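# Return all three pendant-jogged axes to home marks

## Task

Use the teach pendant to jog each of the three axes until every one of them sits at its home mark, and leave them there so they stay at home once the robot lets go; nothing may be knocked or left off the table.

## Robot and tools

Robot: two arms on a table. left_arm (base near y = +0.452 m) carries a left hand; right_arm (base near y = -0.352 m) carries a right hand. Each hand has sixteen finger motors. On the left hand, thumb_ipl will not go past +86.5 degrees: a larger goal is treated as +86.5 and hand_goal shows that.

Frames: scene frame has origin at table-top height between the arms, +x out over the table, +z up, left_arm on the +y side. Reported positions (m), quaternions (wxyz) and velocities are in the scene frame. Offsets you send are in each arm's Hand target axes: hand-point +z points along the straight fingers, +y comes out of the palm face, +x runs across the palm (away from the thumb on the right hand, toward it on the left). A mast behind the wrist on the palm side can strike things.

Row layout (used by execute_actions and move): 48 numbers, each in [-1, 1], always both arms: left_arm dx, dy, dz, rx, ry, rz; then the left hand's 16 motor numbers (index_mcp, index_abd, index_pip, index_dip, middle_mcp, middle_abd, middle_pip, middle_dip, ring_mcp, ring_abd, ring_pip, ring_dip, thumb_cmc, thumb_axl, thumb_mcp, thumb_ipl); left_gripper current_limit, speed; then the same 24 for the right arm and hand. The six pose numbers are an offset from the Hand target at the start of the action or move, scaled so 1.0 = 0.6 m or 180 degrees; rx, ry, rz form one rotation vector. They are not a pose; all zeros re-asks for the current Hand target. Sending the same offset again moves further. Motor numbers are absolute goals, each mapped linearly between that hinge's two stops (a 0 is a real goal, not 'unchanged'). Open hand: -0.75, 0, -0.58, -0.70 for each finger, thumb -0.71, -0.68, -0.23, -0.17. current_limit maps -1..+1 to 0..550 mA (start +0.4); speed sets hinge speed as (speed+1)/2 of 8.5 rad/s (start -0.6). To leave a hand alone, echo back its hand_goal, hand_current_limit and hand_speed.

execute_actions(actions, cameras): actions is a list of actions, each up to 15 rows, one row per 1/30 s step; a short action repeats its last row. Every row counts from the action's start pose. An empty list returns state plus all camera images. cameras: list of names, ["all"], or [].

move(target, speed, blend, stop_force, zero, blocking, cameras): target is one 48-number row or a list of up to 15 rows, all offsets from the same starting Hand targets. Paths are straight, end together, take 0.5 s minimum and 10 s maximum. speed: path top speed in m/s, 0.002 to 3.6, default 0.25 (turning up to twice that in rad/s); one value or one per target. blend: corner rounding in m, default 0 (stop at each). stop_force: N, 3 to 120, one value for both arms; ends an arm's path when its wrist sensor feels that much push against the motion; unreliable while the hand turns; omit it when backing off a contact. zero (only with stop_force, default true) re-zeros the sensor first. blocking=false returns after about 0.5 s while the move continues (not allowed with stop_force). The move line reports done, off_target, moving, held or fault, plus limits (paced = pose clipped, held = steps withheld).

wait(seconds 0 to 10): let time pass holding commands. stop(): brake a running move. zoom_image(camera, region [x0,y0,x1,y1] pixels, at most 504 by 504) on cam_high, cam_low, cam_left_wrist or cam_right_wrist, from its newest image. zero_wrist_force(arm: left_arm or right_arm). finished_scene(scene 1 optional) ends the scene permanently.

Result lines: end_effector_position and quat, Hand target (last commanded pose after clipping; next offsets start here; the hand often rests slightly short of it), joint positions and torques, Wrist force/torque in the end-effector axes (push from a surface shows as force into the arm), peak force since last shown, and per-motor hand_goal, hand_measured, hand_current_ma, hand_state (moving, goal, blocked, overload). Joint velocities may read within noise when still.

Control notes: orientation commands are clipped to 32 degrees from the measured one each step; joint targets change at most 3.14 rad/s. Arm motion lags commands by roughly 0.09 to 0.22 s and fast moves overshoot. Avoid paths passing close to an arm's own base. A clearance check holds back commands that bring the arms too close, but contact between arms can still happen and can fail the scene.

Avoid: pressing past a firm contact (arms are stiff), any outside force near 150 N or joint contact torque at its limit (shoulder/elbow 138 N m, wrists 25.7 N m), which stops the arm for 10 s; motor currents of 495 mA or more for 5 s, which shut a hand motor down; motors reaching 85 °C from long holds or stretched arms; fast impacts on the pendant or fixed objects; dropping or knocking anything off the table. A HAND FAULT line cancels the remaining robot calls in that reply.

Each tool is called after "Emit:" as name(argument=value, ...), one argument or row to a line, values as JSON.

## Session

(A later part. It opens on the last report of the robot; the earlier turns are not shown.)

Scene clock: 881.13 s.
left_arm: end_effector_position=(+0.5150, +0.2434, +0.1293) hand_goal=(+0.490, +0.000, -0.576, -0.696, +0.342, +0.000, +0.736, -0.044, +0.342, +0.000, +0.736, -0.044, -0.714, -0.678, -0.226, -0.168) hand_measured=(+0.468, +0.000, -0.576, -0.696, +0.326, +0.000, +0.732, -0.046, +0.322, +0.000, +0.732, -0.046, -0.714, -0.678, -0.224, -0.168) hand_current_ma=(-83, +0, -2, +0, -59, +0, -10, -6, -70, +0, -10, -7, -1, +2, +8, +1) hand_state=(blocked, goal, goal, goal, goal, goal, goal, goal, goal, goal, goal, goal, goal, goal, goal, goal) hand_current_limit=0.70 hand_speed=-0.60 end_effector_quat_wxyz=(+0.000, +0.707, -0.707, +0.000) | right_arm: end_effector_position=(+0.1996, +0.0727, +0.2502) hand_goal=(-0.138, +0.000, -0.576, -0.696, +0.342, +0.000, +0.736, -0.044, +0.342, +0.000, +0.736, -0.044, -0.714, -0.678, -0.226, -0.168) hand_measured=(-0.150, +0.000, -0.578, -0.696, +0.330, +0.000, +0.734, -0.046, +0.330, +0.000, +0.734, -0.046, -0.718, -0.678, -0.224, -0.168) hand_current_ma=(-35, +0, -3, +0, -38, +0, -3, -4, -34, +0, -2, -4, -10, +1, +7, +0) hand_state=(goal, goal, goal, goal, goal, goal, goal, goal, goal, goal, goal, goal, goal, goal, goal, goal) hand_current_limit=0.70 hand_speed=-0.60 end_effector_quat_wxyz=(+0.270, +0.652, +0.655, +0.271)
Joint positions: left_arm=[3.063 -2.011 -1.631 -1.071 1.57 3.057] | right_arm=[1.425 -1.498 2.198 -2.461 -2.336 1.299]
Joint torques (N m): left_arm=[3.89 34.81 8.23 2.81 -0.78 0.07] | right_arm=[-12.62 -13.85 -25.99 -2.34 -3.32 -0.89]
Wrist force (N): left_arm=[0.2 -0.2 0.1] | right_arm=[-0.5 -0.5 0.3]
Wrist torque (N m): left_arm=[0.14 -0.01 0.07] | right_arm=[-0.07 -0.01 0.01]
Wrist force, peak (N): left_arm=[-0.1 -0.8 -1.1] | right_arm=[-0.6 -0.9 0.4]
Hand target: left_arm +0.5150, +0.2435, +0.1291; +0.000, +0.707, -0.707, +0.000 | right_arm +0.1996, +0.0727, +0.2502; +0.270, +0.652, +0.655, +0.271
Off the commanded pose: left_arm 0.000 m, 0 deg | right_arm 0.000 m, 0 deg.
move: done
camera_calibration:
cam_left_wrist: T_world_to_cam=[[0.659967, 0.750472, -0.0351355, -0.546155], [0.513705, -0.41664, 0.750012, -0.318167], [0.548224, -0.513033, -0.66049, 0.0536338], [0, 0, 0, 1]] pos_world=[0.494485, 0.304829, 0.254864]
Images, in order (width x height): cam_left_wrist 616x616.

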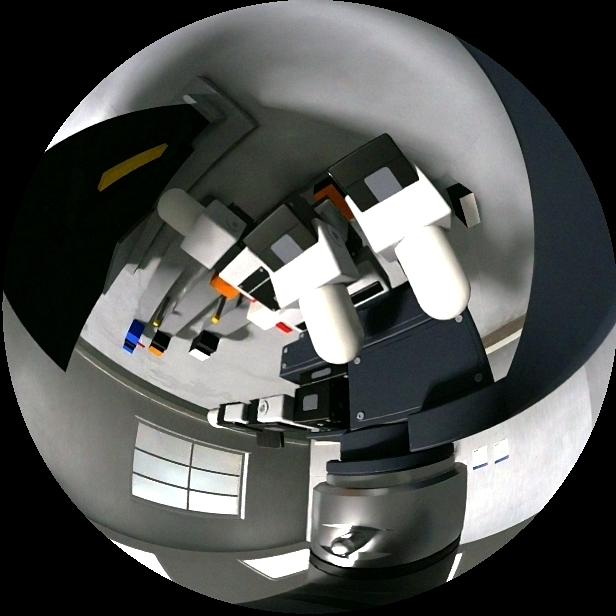

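Emit:
move(
  target=[0.0062,0.0333,0.0257,0,0,0,0.49,0,-0.576,-0.696,0.342,0,0.737,-0.043,0.342,0,0.737,-0.043,-0.714,-0.678,-0.226,-0.168,0.7,-0.6,0,0,0,0,0,0,-0.137,0,-0.576,-0.696,0.342,0,0.737,-0.043,0.342,0,0.737,-0.043,-0.714,-0.678,-0.226,-0.168,0.7,-0.6],
  speed=0.1,
)

Emit:
move(
  target=[0,0.0583,0,0,0,0,0.49,0,-0.576,-0.696,0.342,0,0.737,-0.043,0.342,0,0.737,-0.043,-0.714,-0.678,-0.226,-0.168,0.7,-0.6,0,0,0,0,0,0,-0.137,0,-0.576,-0.696,0.342,0,0.737,-0.043,0.342,0,0.737,-0.043,-0.714,-0.678,-0.226,-0.168,0.7,-0.6],
  speed=0.008,
  stop_force=4,
  cameras=["cam_left_wrist","cam_right_wrist"],
)

Emit:
zoom_image(
  camera="cam_left_wrist",
  region=[60, 60, 260, 260],
)

Emit:
zoom_image(
  camera="cam_right_wrist",
  region=[290, 80, 490, 280],
)

Scene clock: 957.47 s.
left_arm: end_effector_position=(+0.4950, +0.2397, +0.1138) hand_goal=(+0.490, +0.000, -0.576, -0.696, +0.342, +0.000, +0.736, -0.044, +0.342, +0.000, +0.736, -0.044, -0.714, -0.678, -0.226, -0.168) hand_measured=(+0.468, +0.000, -0.576, -0.696, +0.326, +0.000, +0.732, -0.046, +0.322, +0.000, +0.732, -0.046, -0.714, -0.678, -0.224, -0.168) hand_current_ma=(-83, +0, -2, +0, -59, +0, -10, -6, -70, +0, -10, -7, -1, +2, +8, +1) hand_state=(blocked, goal, goal, goal, goal, goal, goal, goal, goal, goal, goal, goal, goal, goal, goal, goal) hand_current_limit=0.70 hand_speed=-0.60 end_effector_quat_wxyz=(+0.000, +0.707, -0.707, +0.000) | right_arm: end_effector_position=(+0.1996, +0.0727, +0.2502) hand_goal=(-0.138, +0.000, -0.576, -0.696, +0.342, +0.000, +0.736, -0.044, +0.342, +0.000, +0.736, -0.044, -0.714, -0.678, -0.226, -0.168) hand_measured=(-0.150, +0.000, -0.578, -0.696, +0.330, +0.000, +0.734, -0.046, +0.330, +0.000, +0.734, -0.046, -0.718, -0.678, -0.224, -0.168) hand_current_ma=(-35, +0, -3, +0, -38, +0, -3, -4, -34, +0, -2, -4, -10, +1, +7, +0) hand_state=(goal, goal, goal, goal, goal, goal, goal, goal, goal, goal, goal, goal, goal, goal, goal, goal) hand_current_limit=0.70 hand_speed=-0.60 end_effector_quat_wxyz=(+0.270, +0.652, +0.655, +0.271)
Joint positions: left_arm=[3.054 -1.992 -1.706 -1.015 1.57 3.048] | right_arm=[1.425 -1.498 2.198 -2.461 -2.336 1.299]
Joint torques (N m): left_arm=[6.1 30.64 25.91 -0.6 -0.47 1.27] | right_arm=[-13 -14.54 -21.18 -5.02 -3.27 -1.01]
Wrist force (N): left_arm=[0.0 0.0 0.2] | right_arm=[-0.7 -0.2 0.6]
Wrist torque (N m): left_arm=[0.17 -0.01 0.07] | right_arm=[-0.05 0.01 -0.01]
Wrist force, peak (N): left_arm=[0.0 0.6 0.6] | right_arm=[-0.8 -0.7 0.2]
Hand target: left_arm +0.4950, +0.2397, +0.1137; +0.000, +0.707, -0.707, +0.000 | right_arm +0.1996, +0.0727, +0.2502; +0.270, +0.652, +0.655, +0.271
Off the commanded pose: left_arm 0.000 m, 0 deg | right_arm 0.000 m, 0 deg.
move: done

Scene clock: 960.73 s.
left_arm: end_effector_position=(+0.4753, +0.2397, +0.1138) hand_goal=(+0.490, +0.000, -0.576, -0.696, +0.342, +0.000, +0.736, -0.044, +0.342, +0.000, +0.736, -0.044, -0.714, -0.678, -0.226, -0.168) hand_measured=(+0.468, +0.002, -0.576, -0.696, +0.326, +0.000, +0.732, -0.046, +0.322, +0.000, +0.732, -0.046, -0.714, -0.678, -0.224, -0.168) hand_current_ma=(-83, +5, -2, +0, -59, +0, -10, -6, -70, +0, -10, -7, -1, +2, +8, +1) hand_state=(blocked, goal, goal, goal, goal, goal, goal, goal, goal, goal, goal, goal, goal, goal, goal, goal) hand_current_limit=0.70 hand_speed=-0.60 end_effector_quat_wxyz=(+0.000, +0.707, -0.707, +0.000) | right_arm: end_effector_position=(+0.1996, +0.0727, +0.2502) hand_goal=(-0.138, +0.000, -0.576, -0.696, +0.342, +0.000, +0.736, -0.044, +0.342, +0.000, +0.736, -0.044, -0.714, -0.678, -0.226, -0.168) hand_measured=(-0.150, +0.000, -0.578, -0.696, +0.330, +0.000, +0.734, -0.046, +0.330, +0.000, +0.734, -0.046, -0.718, -0.678, -0.224, -0.168) hand_current_ma=(-35, +0, -3, +0, -38, +0, -3, -4, -34, +0, -2, -4, -10, +1, +7, +0) hand_state=(goal, goal, goal, goal, goal, goal, goal, goal, goal, goal, goal, goal, goal, goal, goal, goal) hand_current_limit=0.70 hand_speed=-0.60 end_effector_quat_wxyz=(+0.270, +0.652, +0.655, +0.271)
Joint positions: left_arm=[3.051 -1.953 -1.764 -0.996 1.57 3.045] | right_arm=[1.425 -1.498 2.198 -2.461 -2.336 1.299]
Joint torques (N m): left_arm=[3.45 28.8 24.36 -1.36 -0.8 0.82] | right_arm=[-13.12 -14.21 -15.4 -4.95 -3.27 -0.9]
Wrist force (N): left_arm=[-0.2 -3.8 0.5] | right_arm=[-0.7 -0.4 0.2]
Wrist torque (N m): left_arm=[0.04 0.00 0.01] | right_arm=[-0.04 0.02 -0.01]
Wrist force, peak (N): left_arm=[-0.2 -4.1 0.0] | right_arm=[-0.9 -0.5 0.5]
Hand target: left_arm +0.4753, +0.2397, +0.1137; +0.000, +0.707, -0.707, +0.000 (not the last commanded pose) | right_arm +0.1996, +0.0727, +0.2502; +0.270, +0.652, +0.655, +0.271
Off the commanded pose: left_arm 0.015 m, 0 deg | right_arm 0.000 m, 0 deg.
move: contact (left_arm)
camera_calibration:
cam_left_wrist: T_world_to_cam=[[0.659967, 0.750472, -0.0351355, -0.517656], [0.513705, -0.41664, 0.750012, -0.287637], [0.548224, -0.513033, -0.66049, 0.0633173], [0, 0, 0, 1]] pos_world=[0.454685, 0.301129, 0.239364]
cam_right_wrist: T_world_to_cam=[[0.480394, -0.776005, 0.408703, -0.101723], [-0.876704, -0.438018, 0.198821, 0.10733], [0.024733, -0.453824, -0.890748, 0.372198], [0, 0, 0, 1]] pos_world=[0.133758, 0.136987, 0.35177]
Images, in order (width x height): cam_left_wrist 616x616, cam_right_wrist 616x616.

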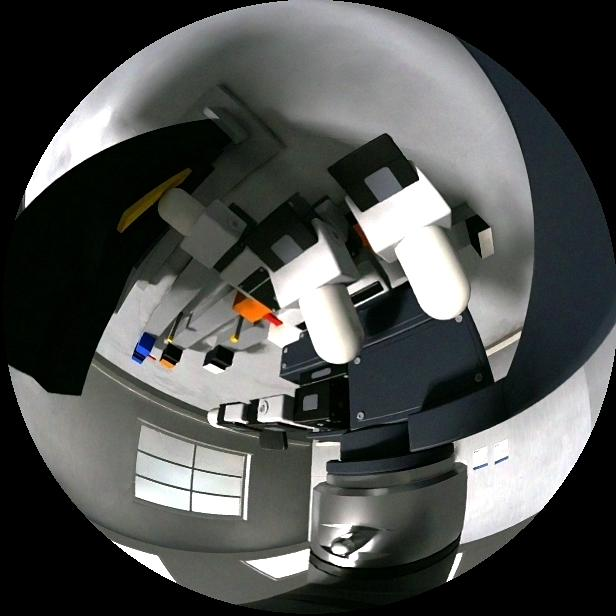

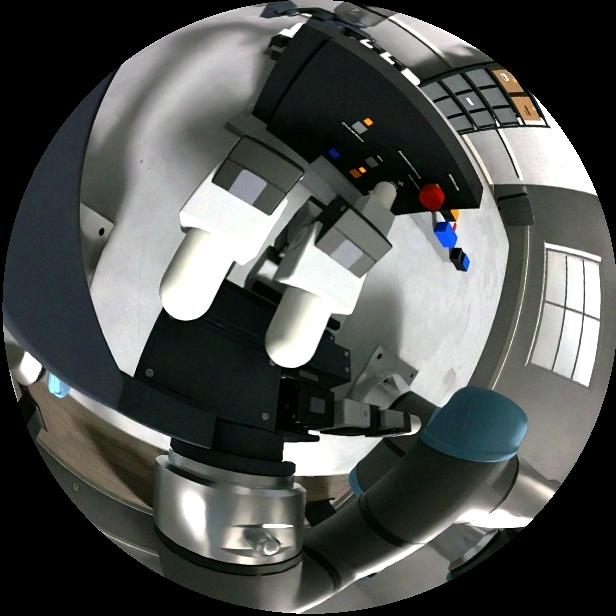

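Scaled by 2.520 from the camera's 616x616 image, which has a finer 880x880 frame.

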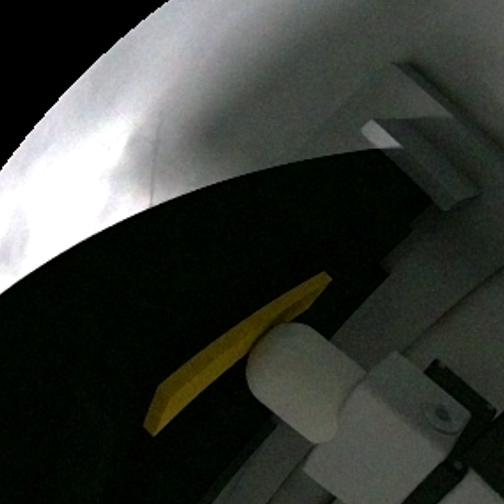

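Scaled by 2.520 from the camera's 616x616 image, which has a finer 880x880 frame.

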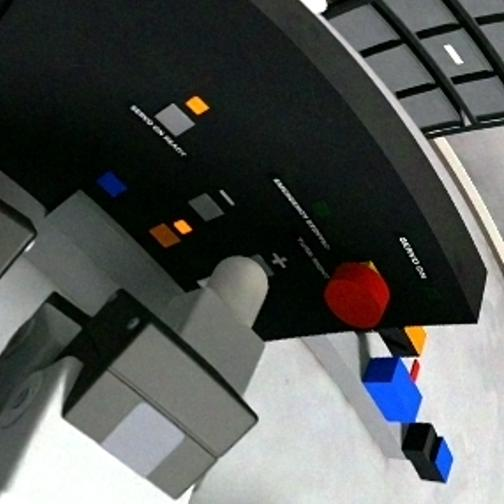

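Emit:
move(
  target=[0,0.0167,0,0,0,0,0.49,0,-0.576,-0.696,0.342,0,0.737,-0.043,0.342,0,0.737,-0.043,-0.714,-0.678,-0.226,-0.168,0.7,-0.6,0,0,0,0,0,0,-0.137,0,-0.576,-0.696,0.342,0,0.737,-0.043,0.342,0,0.737,-0.043,-0.714,-0.678,-0.226,-0.168,0.7,-0.6],
  speed=0.004,
  stop_force=9,
  zero=false,
  cameras=["cam_left_wrist","cam_right_wrist"],
)

Emit:
zoom_image(
  camera="cam_right_wrist",
  region=[290, 80, 490, 280],
)

Scene clock: 976.73 s.
left_arm: end_effector_position=(+0.4710, +0.2397, +0.1138) hand_goal=(+0.490, +0.000, -0.576, -0.696, +0.342, +0.000, +0.736, -0.044, +0.342, +0.000, +0.736, -0.044, -0.714, -0.678, -0.226, -0.168) hand_measured=(+0.472, +0.010, -0.582, -0.696, +0.326, +0.000, +0.732, -0.046, +0.322, +0.000, +0.732, -0.046, -0.714, -0.678, -0.224, -0.168) hand_current_ma=(-61, +25, -14, -1, -59, +0, -10, -6, -70, +0, -10, -7, -1, +2, +8, +1) hand_state=(goal, goal, goal, goal, goal, goal, goal, goal, goal, goal, goal, goal, goal, goal, goal, goal) hand_current_limit=0.70 hand_speed=-0.60 end_effector_quat_wxyz=(+0.000, +0.707, -0.707, +0.000) | right_arm: end_effector_position=(+0.1996, +0.0727, +0.2502) hand_goal=(-0.138, +0.000, -0.576, -0.696, +0.342, +0.000, +0.736, -0.044, +0.342, +0.000, +0.736, -0.044, -0.714, -0.678, -0.226, -0.168) hand_measured=(-0.150, +0.000, -0.578, -0.696, +0.330, +0.000, +0.734, -0.046, +0.330, +0.000, +0.734, -0.046, -0.718, -0.678, -0.224, -0.168) hand_current_ma=(-35, +0, -3, +0, -38, +0, -3, -4, -34, +0, -2, -4, -10, +1, +7, +0) hand_state=(goal, goal, goal, goal, goal, goal, goal, goal, goal, goal, goal, goal, goal, goal, goal, goal) hand_current_limit=0.70 hand_speed=-0.60 end_effector_quat_wxyz=(+0.270, +0.652, +0.655, +0.271)
Joint positions: left_arm=[3.05 -1.945 -1.776 -0.992 1.57 3.044] | right_arm=[1.425 -1.498 2.198 -2.461 -2.336 1.299]
Joint torques (N m): left_arm=[-4.02 28.66 22.17 -2.04 -0.82 -0.05] | right_arm=[-12.49 -14.46 -8.54 -4.89 -3.13 -0.89]
Wrist force (N): left_arm=[-0.1 -8.4 0.4] | right_arm=[-0.7 -0.6 0.0]
Wrist torque (N m): left_arm=[-0.10 -0.03 -0.02] | right_arm=[-0.06 0.02 -0.01]
Wrist force, peak (N): left_arm=[-0.3 -10.0 0.3] | right_arm=[-0.7 -0.5 0.8]
Hand target: left_arm +0.4710, +0.2397, +0.1138; +0.000, +0.707, -0.707, +0.000 (not the last commanded pose) | right_arm +0.1996, +0.0727, +0.2502; +0.270, +0.652, +0.655, +0.271
Off the commanded pose: left_arm 0.006 m, 0 deg | right_arm 0.000 m, 0 deg.
move: contact (left_arm)
camera_calibration:
cam_left_wrist: T_world_to_cam=[[0.659931, 0.750506, -0.0350925, -0.514823], [0.513678, -0.416613, 0.750045, -0.285432], [0.548294, -0.513004, -0.660455, 0.0656265], [0, 0, 0, 1]] pos_world=[0.450385, 0.30113, 0.239364]
cam_right_wrist: T_world_to_cam=[[0.480394, -0.776005, 0.408703, -0.101723], [-0.876704, -0.438018, 0.198821, 0.10733], [0.024733, -0.453824, -0.890748, 0.372198], [0, 0, 0, 1]] pos_world=[0.133758, 0.136987, 0.35177]
Images, in order (width x height): cam_left_wrist 616x616, cam_right_wrist 616x616.

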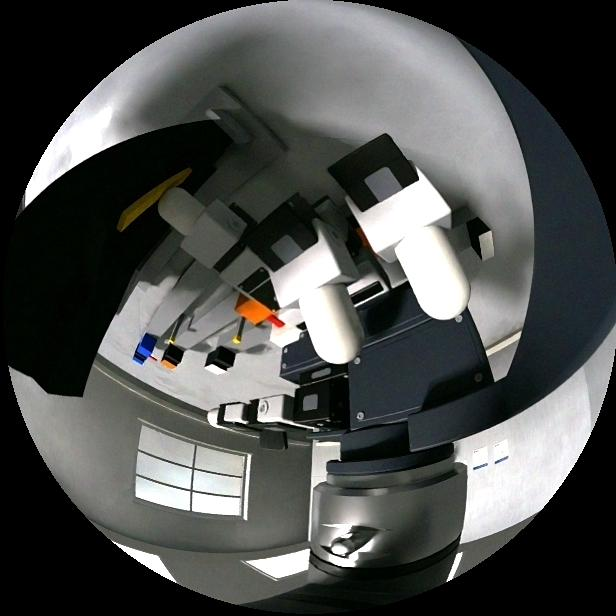

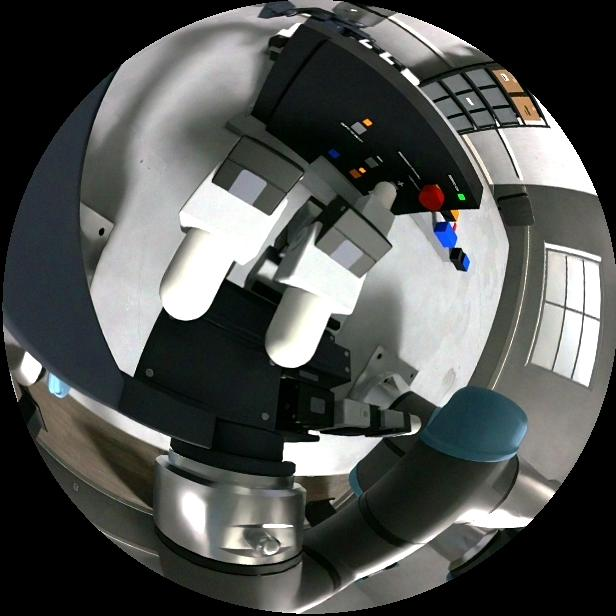

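Scaled by 2.520 from the camera's 616x616 image, which has a finer 880x880 frame.

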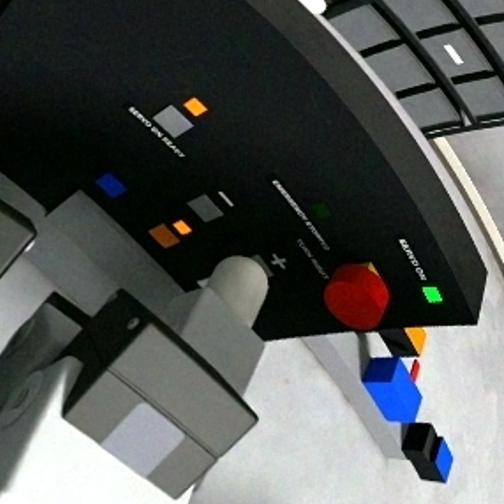

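Emit:
move(
  target=[0,0,0,0,0,0,0.49,0,-0.576,-0.696,0.342,0,0.737,-0.043,0.342,0,0.737,-0.043,-0.714,-0.678,-0.226,-0.168,0.7,-0.6,-0.0025,-0.021,0.1398,0,0,0,-0.137,0,-0.576,-0.696,0.342,0,0.737,-0.043,0.342,0,0.737,-0.043,-0.714,-0.678,-0.226,-0.168,0.7,-0.6],
  speed=0.1,
  cameras=["cam_high","cam_right_wrist"],
)

Emit:
zoom_image(
  camera="cam_right_wrist",
  region=[290, 80, 490, 280],
)

Emit:
zoom_image(
  camera="cam_high",
  region=[160, 160, 520, 280],
)

Scene clock: 1013.00 s.
left_arm: end_effector_position=(+0.4710, +0.2397, +0.1138) hand_goal=(+0.490, +0.000, -0.576, -0.696, +0.342, +0.000, +0.736, -0.044, +0.342, +0.000, +0.736, -0.044, -0.714, -0.678, -0.226, -0.168) hand_measured=(+0.472, +0.010, -0.582, -0.696, +0.326, +0.000, +0.732, -0.046, +0.322, +0.000, +0.732, -0.046, -0.714, -0.678, -0.224, -0.168) hand_current_ma=(-61, +25, -14, -1, -59, +0, -10, -6, -70, +0, -10, -7, -1, +2, +8, +1) hand_state=(goal, goal, goal, goal, goal, goal, goal, goal, goal, goal, goal, goal, goal, goal, goal, goal) hand_current_limit=0.70 hand_speed=-0.60 end_effector_quat_wxyz=(+0.000, +0.707, -0.707, +0.000) | right_arm: end_effector_position=(+0.2500, +0.0713, +0.1819) hand_goal=(-0.138, +0.000, -0.576, -0.696, +0.342, +0.000, +0.736, -0.044, +0.342, +0.000, +0.736, -0.044, -0.714, -0.678, -0.226, -0.168) hand_measured=(-0.150, +0.000, -0.578, -0.696, +0.330, +0.000, +0.734, -0.046, +0.332, +0.000, +0.734, -0.046, -0.718, -0.678, -0.224, -0.168) hand_current_ma=(-35, +0, -3, +0, -34, +0, -3, -4, -30, +0, -2, -4, -10, +1, +7, +0) hand_state=(goal, goal, goal, goal, goal, goal, goal, goal, goal, goal, goal, goal, goal, goal, goal, goal) hand_current_limit=0.70 hand_speed=-0.60 end_effector_quat_wxyz=(+0.270, +0.652, +0.655, +0.271)
Joint positions: left_arm=[3.05 -1.945 -1.776 -0.992 1.57 3.044] | right_arm=[1.31 -1.329 2.281 -2.819 -2.308 1.146]
Joint torques (N m): left_arm=[2.7 28.93 23.46 -2.09 -0.8 1.59] | right_arm=[12.12 -16.5 -25.05 -4.52 -3.16 -0.26]
Wrist force (N): left_arm=[-0.4 -8.6 0.4] | right_arm=[-0.4 -0.3 0.6]
Wrist torque (N m): left_arm=[-0.12 0.00 -0.04] | right_arm=[-0.09 0.02 -0.02]
Wrist force, peak (N): left_arm=[-0.1 -8.9 0.3] | right_arm=[-0.5 -0.3 1.3]
Hand target: left_arm +0.4710, +0.2397, +0.1138; +0.000, +0.707, -0.707, +0.000 | right_arm +0.2499, +0.0714, +0.1819; +0.270, +0.652, +0.655, +0.271
Off the commanded pose: left_arm 0.000 m, 0 deg | right_arm 0.000 m, 0 deg.
move: done
camera_calibration:
cam_right_wrist: T_world_to_cam=[[0.480247, -0.77601, 0.408866, -0.099049], [-0.876787, -0.437803, 0.198929, 0.164481], [0.0246326, -0.454024, -0.890649, 0.30954], [0, 0, 0, 1]] pos_world=[0.184158, 0.135686, 0.28347]
Images, in order (width x height): cam_high 672x504, cam_right_wrist 616x616.

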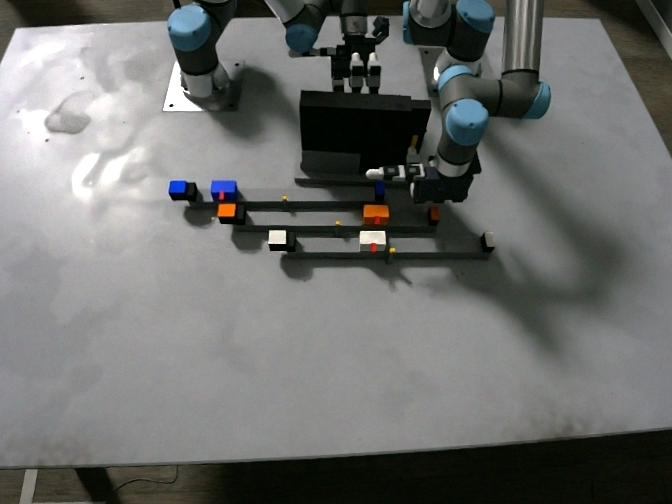

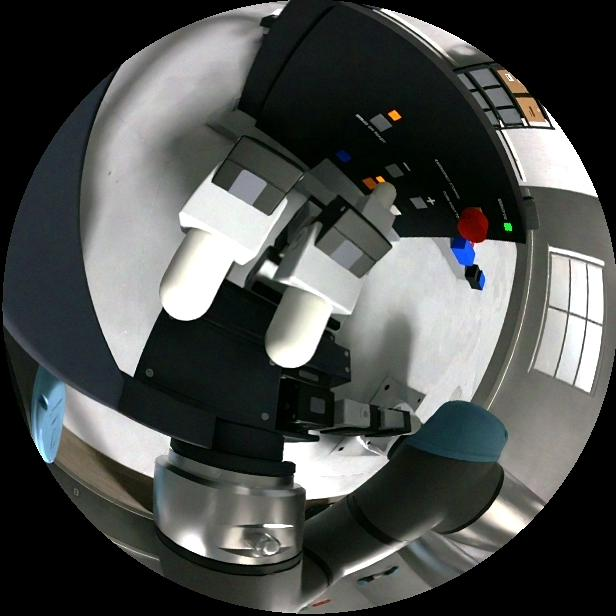

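Scaled by 2.520 from the camera's 616x616 image, which has a finer 880x880 frame.

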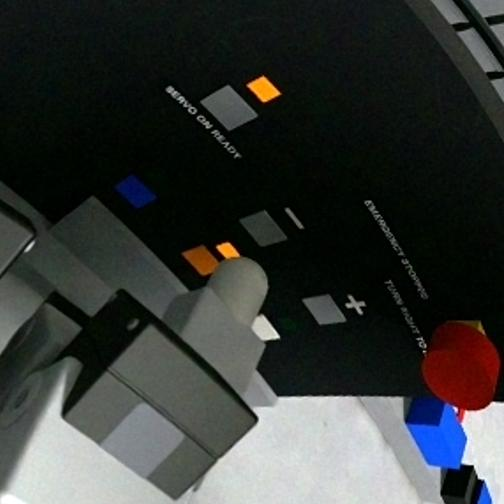

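Scaled by 1.400.

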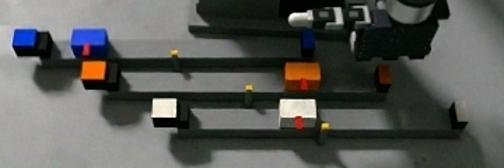

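Emit:
move(
  target=[0,0,0,0,0,0,0.49,0,-0.576,-0.696,0.342,0,0.737,-0.043,0.342,0,0.737,-0.043,-0.714,-0.678,-0.226,-0.168,0.7,-0.6,0,0.0354,0.0354,0,0,0,-0.137,0,-0.576,-0.696,0.342,0,0.737,-0.043,0.342,0,0.737,-0.043,-0.714,-0.678,-0.226,-0.168,0.7,-0.6],
  speed=0.008,
  stop_force=3,
  cameras=["cam_high","cam_right_wrist"],
)

Emit:
move(
  target=[0,0,0,0,0,0,0.49,0,-0.576,-0.696,0.342,0,0.737,-0.043,0.342,0,0.737,-0.043,-0.714,-0.678,-0.226,-0.168,0.7,-0.6,0,-0.00943,-0.00943,0,0,0,-0.137,0,-0.576,-0.696,0.342,0,0.737,-0.043,0.342,0,0.737,-0.043,-0.714,-0.678,-0.226,-0.168,0.7,-0.6],
  speed=0.05,
  cameras=["cam_high","cam_right_wrist"],
)

Emit:
zoom_image(
  camera="cam_high",
  region=[160, 160, 520, 280],
)

Emit:
zoom_image(
  camera="cam_right_wrist",
  region=[290, 80, 490, 280],
)

Scene clock: 1037.63 s.
left_arm: end_effector_position=(+0.4710, +0.2397, +0.1138) hand_goal=(+0.490, +0.000, -0.576, -0.696, +0.342, +0.000, +0.736, -0.044, +0.342, +0.000, +0.736, -0.044, -0.714, -0.678, -0.226, -0.168) hand_measured=(+0.472, +0.010, -0.582, -0.696, +0.326, +0.000, +0.732, -0.046, +0.322, +0.000, +0.732, -0.046, -0.714, -0.678, -0.224, -0.168) hand_current_ma=(-61, +25, -14, -1, -59, +0, -10, -6, -70, +0, -10, -7, -1, +2, +8, +1) hand_state=(goal, goal, goal, goal, goal, goal, goal, goal, goal, goal, goal, goal, goal, goal, goal, goal) hand_current_limit=0.70 hand_speed=-0.60 end_effector_quat_wxyz=(+0.000, +0.707, -0.707, +0.000) | right_arm: end_effector_position=(+0.2728, +0.0716, +0.1819) hand_goal=(-0.138, +0.000, -0.576, -0.696, +0.342, +0.000, +0.736, -0.044, +0.342, +0.000, +0.736, -0.044, -0.714, -0.678, -0.226, -0.168) hand_measured=(-0.150, +0.000, -0.578, -0.696, +0.330, +0.000, +0.734, -0.046, +0.332, +0.000, +0.734, -0.046, -0.718, -0.678, -0.224, -0.168) hand_current_ma=(-35, +0, -3, +0, -34, +0, -2, -4, -30, +0, -2, -4, -10, +1, +7, +0) hand_state=(goal, goal, goal, goal, goal, goal, goal, goal, goal, goal, goal, goal, goal, goal, goal, goal) hand_current_limit=0.70 hand_speed=-0.60 end_effector_quat_wxyz=(+0.269, +0.652, +0.655, +0.271)
Joint positions: left_arm=[3.05 -1.945 -1.776 -0.992 1.57 3.044] | right_arm=[1.259 -1.314 2.279 -2.874 -2.292 1.081]
Joint torques (N m): left_arm=[2.72 28.12 22.86 -2.04 -0.87 1.48] | right_arm=[12.25 -29.93 -7.6 -0.59 -3.46 -0.31]
Wrist force (N): left_arm=[-0.4 -8.7 0.3] | right_arm=[-0.4 -3.0 -1.5]
Wrist torque (N m): left_arm=[-0.10 -0.01 -0.03] | right_arm=[-0.04 -0.05 0.06]
Wrist force, peak (N): left_arm=[0.0 -8.9 0.3] | right_arm=[-0.6 -3.0 -1.9]
Hand target: left_arm +0.4710, +0.2397, +0.1138; +0.000, +0.707, -0.707, +0.000 | right_arm +0.2728, +0.0715, +0.1818; +0.269, +0.652, +0.655, +0.271 (not the last commanded pose)
Off the commanded pose: left_arm 0.000 m, 0 deg | right_arm 0.007 m, 0 deg.
move: contact (right_arm)
camera_calibration:
cam_right_wrist: T_world_to_cam=[[0.480358, -0.776023, 0.408711, -0.10982], [-0.876724, -0.437987, 0.198805, 0.184607], [0.0247329, -0.453824, -0.890748, 0.30905], [0, 0, 0, 1]] pos_world=[0.206958, 0.135887, 0.28347]
Images, in order (width x height): cam_high 672x504, cam_right_wrist 616x616.

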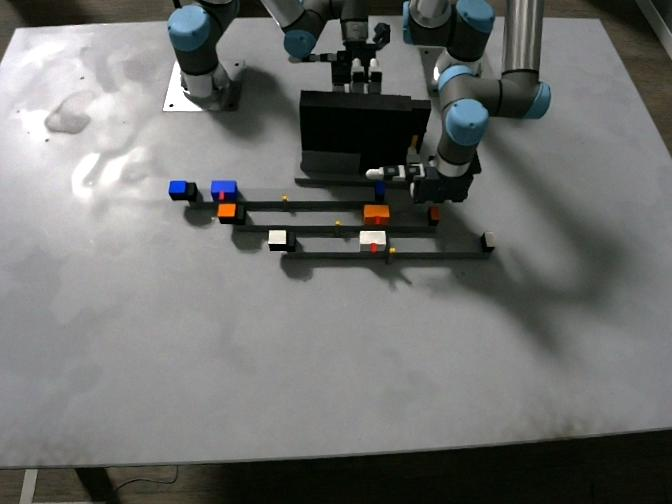

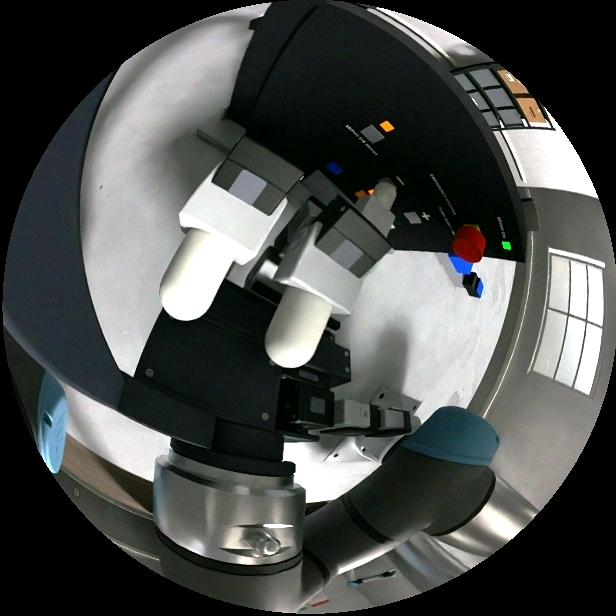

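Scene clock: 1038.33 s.
left_arm: end_effector_position=(+0.4710, +0.2397, +0.1138) hand_goal=(+0.490, +0.000, -0.576, -0.696, +0.342, +0.000, +0.736, -0.044, +0.342, +0.000, +0.736, -0.044, -0.714, -0.678, -0.226, -0.168) hand_measured=(+0.472, +0.010, -0.582, -0.696, +0.326, +0.000, +0.732, -0.046, +0.322, +0.000, +0.732, -0.046, -0.714, -0.678, -0.224, -0.168) hand_current_ma=(-61, +25, -14, -1, -59, +0, -10, -6, -70, +0, -10, -7, -1, +2, +8, +1) hand_state=(goal, goal, goal, goal, goal, goal, goal, goal, goal, goal, goal, goal, goal, goal, goal, goal) hand_current_limit=0.70 hand_speed=-0.60 end_effector_quat_wxyz=(+0.000, +0.707, -0.707, +0.000) | right_arm: end_effector_position=(+0.2646, +0.0715, +0.1819) hand_goal=(-0.138, +0.000, -0.576, -0.696, +0.342, +0.000, +0.736, -0.044, +0.342, +0.000, +0.736, -0.044, -0.714, -0.678, -0.226, -0.168) hand_measured=(-0.150, +0.000, -0.578, -0.696, +0.330, +0.000, +0.734, -0.046, +0.332, +0.000, +0.734, -0.046, -0.718, -0.678, -0.224, -0.168) hand_current_ma=(-35, +0, -3, +0, -34, +0, -2, -4, -30, +0, -2, -4, -10, +1, +7, +0) hand_state=(goal, goal, goal, goal, goal, goal, goal, goal, goal, goal, goal, goal, goal, goal, goal, goal) hand_current_limit=0.70 hand_speed=-0.60 end_effector_quat_wxyz=(+0.270, +0.652, +0.655, +0.271)
Joint positions: left_arm=[3.05 -1.945 -1.776 -0.992 1.57 3.044] | right_arm=[1.278 -1.319 2.28 -2.855 -2.298 1.104]
Joint torques (N m): left_arm=[1.74 27.72 22.61 -1.9 -0.92 1.6] | right_arm=[-10.8 -21 -7.92 -4.54 -1.83 -1.19]
Wrist force (N): left_arm=[-0.3 -8.5 0.3] | right_arm=[-0.5 -0.3 0.8]
Wrist torque (N m): left_arm=[-0.08 -0.02 -0.03] | right_arm=[-0.09 0.03 -0.02]
Wrist force, peak (N): left_arm=[-0.3 -8.8 0.8] | right_arm=[-0.6 -2.9 -1.6]
Hand target: left_arm +0.4710, +0.2397, +0.1138; +0.000, +0.707, -0.707, +0.000 | right_arm +0.2648, +0.0715, +0.1819; +0.269, +0.652, +0.655, +0.271
Off the commanded pose: left_arm 0.000 m, 0 deg | right_arm 0.000 m, 0 deg.
move: done
camera_calibration:
cam_right_wrist: T_world_to_cam=[[0.480423, -0.775877, 0.408912, -0.106048], [-0.876685, -0.43804, 0.198855, 0.177359], [0.024833, -0.454022, -0.890644, 0.309185], [0, 0, 0, 1]] pos_world=[0.198758, 0.135787, 0.28347]
Images, in order (width x height): cam_high 672x504, cam_right_wrist 616x616.

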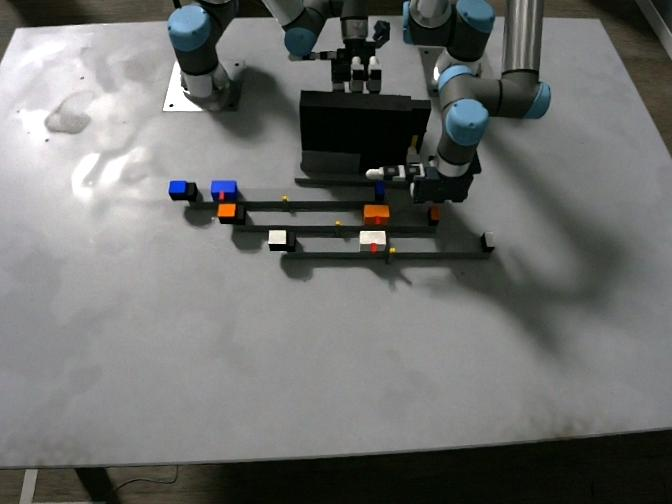

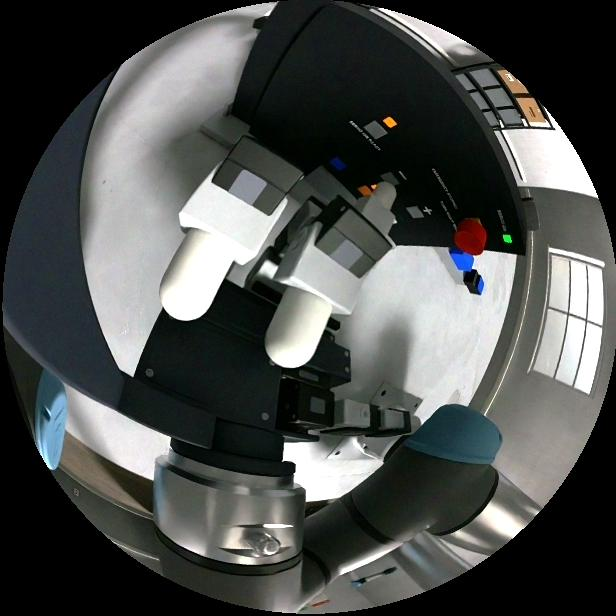

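Scaled by 1.400.

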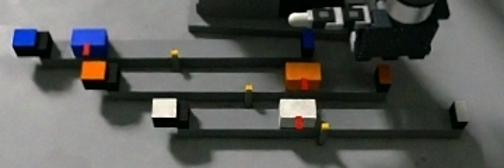

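Scaled by 2.520 from the camera's 616x616 image, which has a finer 880x880 frame.

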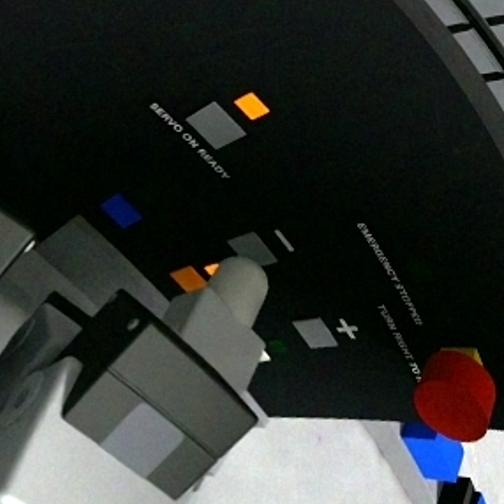

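Emit:
execute_actions(
  actions=[
    [[0,0,0,0,0,0,0.49,0,-0.576,-0.696,0.342,0,0.737,-0.043,0.342,0,0.737,-0.043,-0.714,-0.678,-0.226,-0.168,0.7,-0.6,0,0.0040,0.0040,0,0,0,-0.137,0,-0.576,-0.696,0.342,0,0.737,-0.043,0.342,0,0.737,-0.043,-0.714,-0.678,-0.226,-0.168,0.7,-0.6],[0,0,0,0,0,0,0.49,0,-0.576,-0.696,0.342,0,0.737,-0.043,0.342,0,0.737,-0.043,-0.714,-0.678,-0.226,-0.168,0.7,-0.6,0,0.0080,0.0080,0,0,0,-0.137,0,-0.576,-0.696,0.342,0,0.737,-0.043,0.342,0,0.737,-0.043,-0.714,-0.678,-0.226,-0.168,0.7,-0.6],[0,0,0,0,0,0,0.49,0,-0.576,-0.696,0.342,0,0.737,-0.043,0.342,0,0.737,-0.043,-0.714,-0.678,-0.226,-0.168,0.7,-0.6,0,0.0105,0.0105,0,0,0,-0.137,0,-0.576,-0.696,0.342,0,0.737,-0.043,0.342,0,0.737,-0.043,-0.714,-0.678,-0.226,-0.168,0.7,-0.6],[0,0,0,0,0,0,0.49,0,-0.576,-0.696,0.342,0,0.737,-0.043,0.342,0,0.737,-0.043,-0.714,-0.678,-0.226,-0.168,0.7,-0.6,0,0.0120,0.0120,0,0,0,-0.137,0,-0.576,-0.696,0.342,0,0.737,-0.043,0.342,0,0.737,-0.043,-0.714,-0.678,-0.226,-0.168,0.7,-0.6],[0,0,0,0,0,0,0.49,0,-0.576,-0.696,0.342,0,0.737,-0.043,0.342,0,0.737,-0.043,-0.714,-0.678,-0.226,-0.168,0.7,-0.6,0,0.0130,0.0130,0,0,0,-0.137,0,-0.576,-0.696,0.342,0,0.737,-0.043,0.342,0,0.737,-0.043,-0.714,-0.678,-0.226,-0.168,0.7,-0.6]],
    [[0,0,0,0,0,0,0.49,0,-0.576,-0.696,0.342,0,0.737,-0.043,0.342,0,0.737,-0.043,-0.714,-0.678,-0.226,-0.168,0.7,-0.6,0,-0.0040,-0.0040,0,0,0,-0.137,0,-0.576,-0.696,0.342,0,0.737,-0.043,0.342,0,0.737,-0.043,-0.714,-0.678,-0.226,-0.168,0.7,-0.6],[0,0,0,0,0,0,0.49,0,-0.576,-0.696,0.342,0,0.737,-0.043,0.342,0,0.737,-0.043,-0.714,-0.678,-0.226,-0.168,0.7,-0.6,0,-0.0080,-0.0080,0,0,0,-0.137,0,-0.576,-0.696,0.342,0,0.737,-0.043,0.342,0,0.737,-0.043,-0.714,-0.678,-0.226,-0.168,0.7,-0.6],[0,0,0,0,0,0,0.49,0,-0.576,-0.696,0.342,0,0.737,-0.043,0.342,0,0.737,-0.043,-0.714,-0.678,-0.226,-0.168,0.7,-0.6,0,-0.0130,-0.0130,0,0,0,-0.137,0,-0.576,-0.696,0.342,0,0.737,-0.043,0.342,0,0.737,-0.043,-0.714,-0.678,-0.226,-0.168,0.7,-0.6]],
  ],
  cameras=["cam_high","cam_left_wrist"],
)

Emit:
zoom_image(
  camera="cam_high",
  region=[320, 190, 400, 260],
)

Emit:
zoom_image(
  camera="cam_left_wrist",
  region=[150, 260, 310, 390],
)

Scene clock: 1081.93 s.
left_arm: end_effector_position=(+0.4710, +0.2398, +0.1138) hand_goal=(+0.490, +0.000, -0.576, -0.696, +0.342, +0.000, +0.736, -0.044, +0.342, +0.000, +0.736, -0.044, -0.714, -0.678, -0.226, -0.168) hand_measured=(+0.472, +0.010, -0.582, -0.698, +0.326, +0.000, +0.732, -0.046, +0.322, +0.000, +0.732, -0.046, -0.714, -0.678, -0.224, -0.168) hand_current_ma=(-66, +28, -19, -2, -59, +0, -10, -6, -70, +0, -10, -7, -1, +2, +8, +1) hand_state=(goal, goal, goal, goal, goal, goal, goal, goal, goal, goal, goal, goal, goal, goal, goal, goal) hand_current_limit=0.70 hand_speed=-0.60 end_effector_quat_wxyz=(+0.000, +0.707, -0.707, +0.000) | right_arm: end_effector_position=(+0.2648, +0.0715, +0.1819) hand_goal=(-0.138, +0.000, -0.576, -0.696, +0.342, +0.000, +0.736, -0.044, +0.342, +0.000, +0.736, -0.044, -0.714, -0.678, -0.226, -0.168) hand_measured=(-0.150, -0.002, -0.580, -0.694, +0.330, +0.000, +0.734, -0.046, +0.332, +0.000, +0.736, -0.046, -0.718, -0.678, -0.224, -0.168) hand_current_ma=(-32, -4, -9, +2, -34, +0, -2, -4, -30, +0, -2, -4, -10, +1, +7, +0) hand_state=(goal, goal, goal, goal, goal, goal, goal, goal, goal, goal, goal, goal, goal, goal, goal, goal) hand_current_limit=0.70 hand_speed=-0.60 end_effector_quat_wxyz=(+0.269, +0.652, +0.655, +0.271)
Joint positions: left_arm=[3.05 -1.945 -1.776 -0.992 1.57 3.044] | right_arm=[1.277 -1.319 2.28 -2.855 -2.298 1.103]
Joint torques (N m): left_arm=[-8.2 31.49 3.55 -2.01 -0.97 1.52] | right_arm=[5.6 -17.35 -25.02 -2.48 0.28 1.2]
Wrist force (N): left_arm=[-0.3 -11.2 0.7] | right_arm=[-0.7 -0.4 0.6]
Wrist torque (N m): left_arm=[-0.20 0.00 -0.08] | right_arm=[-0.08 0.06 0.03]
Wrist force, peak (N): left_arm=[0.3 -26.1 0.5] | right_arm=[0.0 -39.1 -34.7]
Hand target: left_arm +0.4710, +0.2397, +0.1138; +0.000, +0.707, -0.707, +0.000 | right_arm +0.2648, +0.0715, +0.1819; +0.269, +0.652, +0.655, +0.271
Off the commanded pose: left_arm 0.000 m, 0 deg | right_arm 0.000 m, 0 deg.
camera_calibration:
cam_left_wrist: T_world_to_cam=[[0.659931, 0.750506, -0.0350925, -0.514889], [0.513678, -0.416613, 0.750045, -0.285484], [0.548294, -0.513004, -0.660455, 0.0655717], [0, 0, 0, 1]] pos_world=[0.450485, 0.30113, 0.239364]
Images, in order (width x height): cam_high 672x504, cam_left_wrist 616x616.

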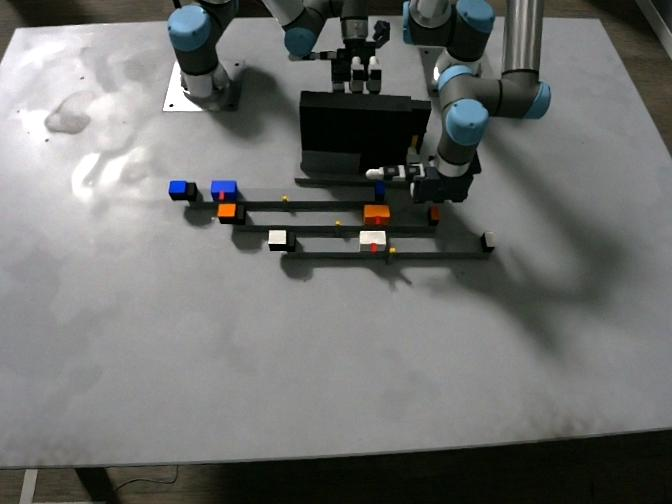

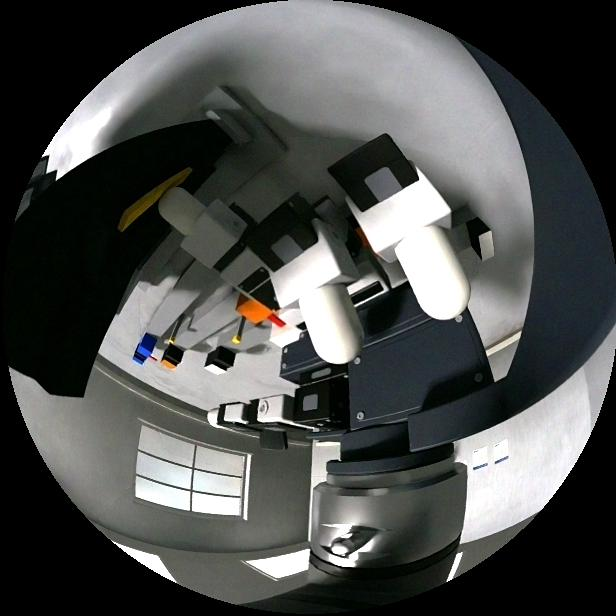

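Scaled by 6.300.

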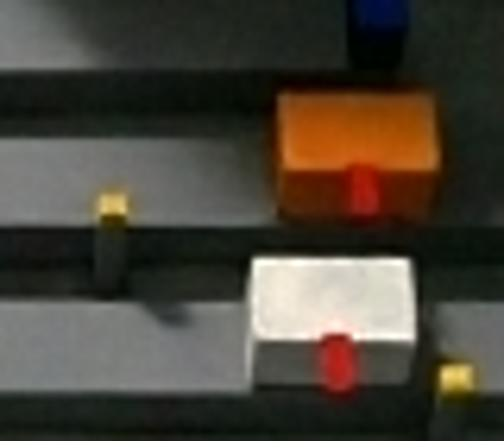

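Scaled by 3.150 from the camera's 616x616 image, which has a finer 880x880 frame.

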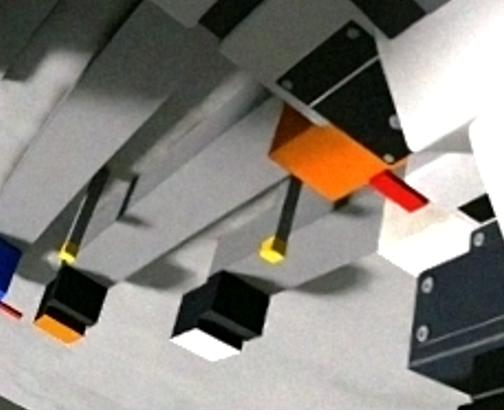

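Emit:
execute_actions(
  actions=[],
  cameras=["cam_right_wrist"],
)

Emit:
zoom_image(
  camera="cam_right_wrist",
  region=[330, 80, 530, 280],
)

Scene clock: 1097.67 s.
left_arm: end_effector_position=(+0.4710, +0.2397, +0.1138) hand_goal=(+0.490, +0.000, -0.576, -0.696, +0.342, +0.000, +0.736, -0.044, +0.342, +0.000, +0.736, -0.044, -0.714, -0.678, -0.226, -0.168) hand_measured=(+0.472, +0.010, -0.582, -0.698, +0.326, +0.000, +0.732, -0.046, +0.322, +0.000, +0.732, -0.046, -0.714, -0.678, -0.224, -0.168) hand_current_ma=(-66, +28, -19, -2, -59, +0, -10, -6, -70, +0, -10, -7, -1, +2, +8, +1) hand_state=(goal, goal, goal, goal, goal, goal, goal, goal, goal, goal, goal, goal, goal, goal, goal, goal) hand_current_limit=0.70 hand_speed=-0.60 end_effector_quat_wxyz=(+0.000, +0.707, -0.707, +0.000) | right_arm: end_effector_position=(+0.2648, +0.0715, +0.1818) hand_goal=(-0.138, +0.000, -0.576, -0.696, +0.342, +0.000, +0.736, -0.044, +0.342, +0.000, +0.736, -0.044, -0.714, -0.678, -0.226, -0.168) hand_measured=(-0.150, -0.002, -0.580, -0.694, +0.330, +0.000, +0.734, -0.046, +0.332, +0.000, +0.736, -0.046, -0.718, -0.678, -0.224, -0.168) hand_current_ma=(-32, -4, -9, +2, -34, +0, -2, -4, -30, +0, -2, -4, -10, +1, +7, +0) hand_state=(goal, goal, goal, goal, goal, goal, goal, goal, goal, goal, goal, goal, goal, goal, goal, goal) hand_current_limit=0.70 hand_speed=-0.60 end_effector_quat_wxyz=(+0.269, +0.652, +0.655, +0.271)
Joint positions: left_arm=[3.05 -1.945 -1.776 -0.992 1.57 3.044] | right_arm=[1.277 -1.319 2.28 -2.855 -2.298 1.103]
Joint velocities: within noise
Joint torques (N m): left_arm=[-10.16 40.53 3.21 -1.93 -0.85 1.61] | right_arm=[10.91 -17.1 -25.62 -0.67 0.09 1.23]
Motor temperatures (°C): left_arm=[28 28 24 35 37 36] | right_arm=[31 28 30 40 31 39]
Wrist force (N): left_arm=[-0.1 -11.1 0.2] | right_arm=[-0.8 -0.3 0.7]
Wrist torque (N m): left_arm=[-0.15 -0.04 -0.07] | right_arm=[-0.08 0.07 0.03]
Wrist force, peak (N): left_arm=[-0.2 -11.6 0.3] | right_arm=[-1.0 -0.3 0.7]
Hand target: left_arm +0.4710, +0.2397, +0.1138; +0.000, +0.707, -0.707, +0.000 | right_arm +0.2648, +0.0715, +0.1819; +0.269, +0.652, +0.655, +0.271
Off the commanded pose: left_arm 0.000 m, 0 deg | right_arm 0.000 m, 0 deg.
camera_calibration:
cam_right_wrist: T_world_to_cam=[[0.480392, -0.77597, 0.408772, -0.106086], [-0.876705, -0.437998, 0.19886, 0.177531], [0.0247318, -0.453903, -0.890708, 0.309202], [0, 0, 0, 1]] pos_world=[0.198958, 0.135787, 0.28347]
Images, in order (width x height): cam_right_wrist 616x616.

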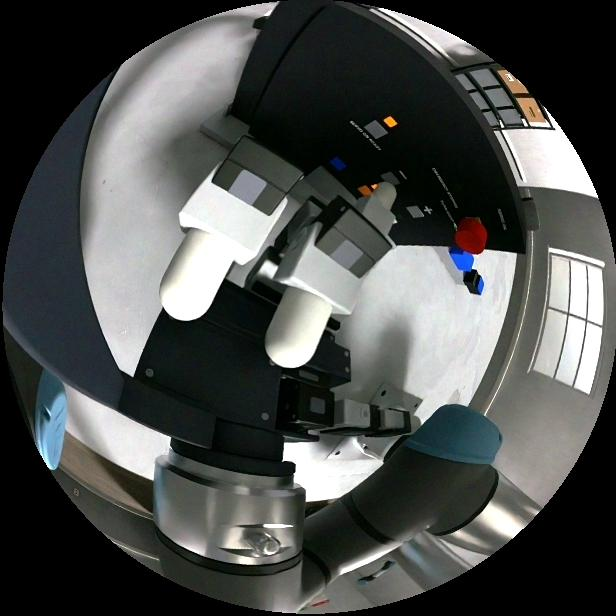

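Scaled by 2.520 from the camera's 616x616 image, which has a finer 880x880 frame.

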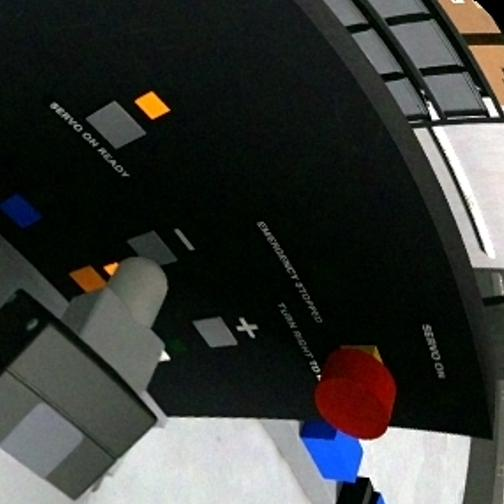

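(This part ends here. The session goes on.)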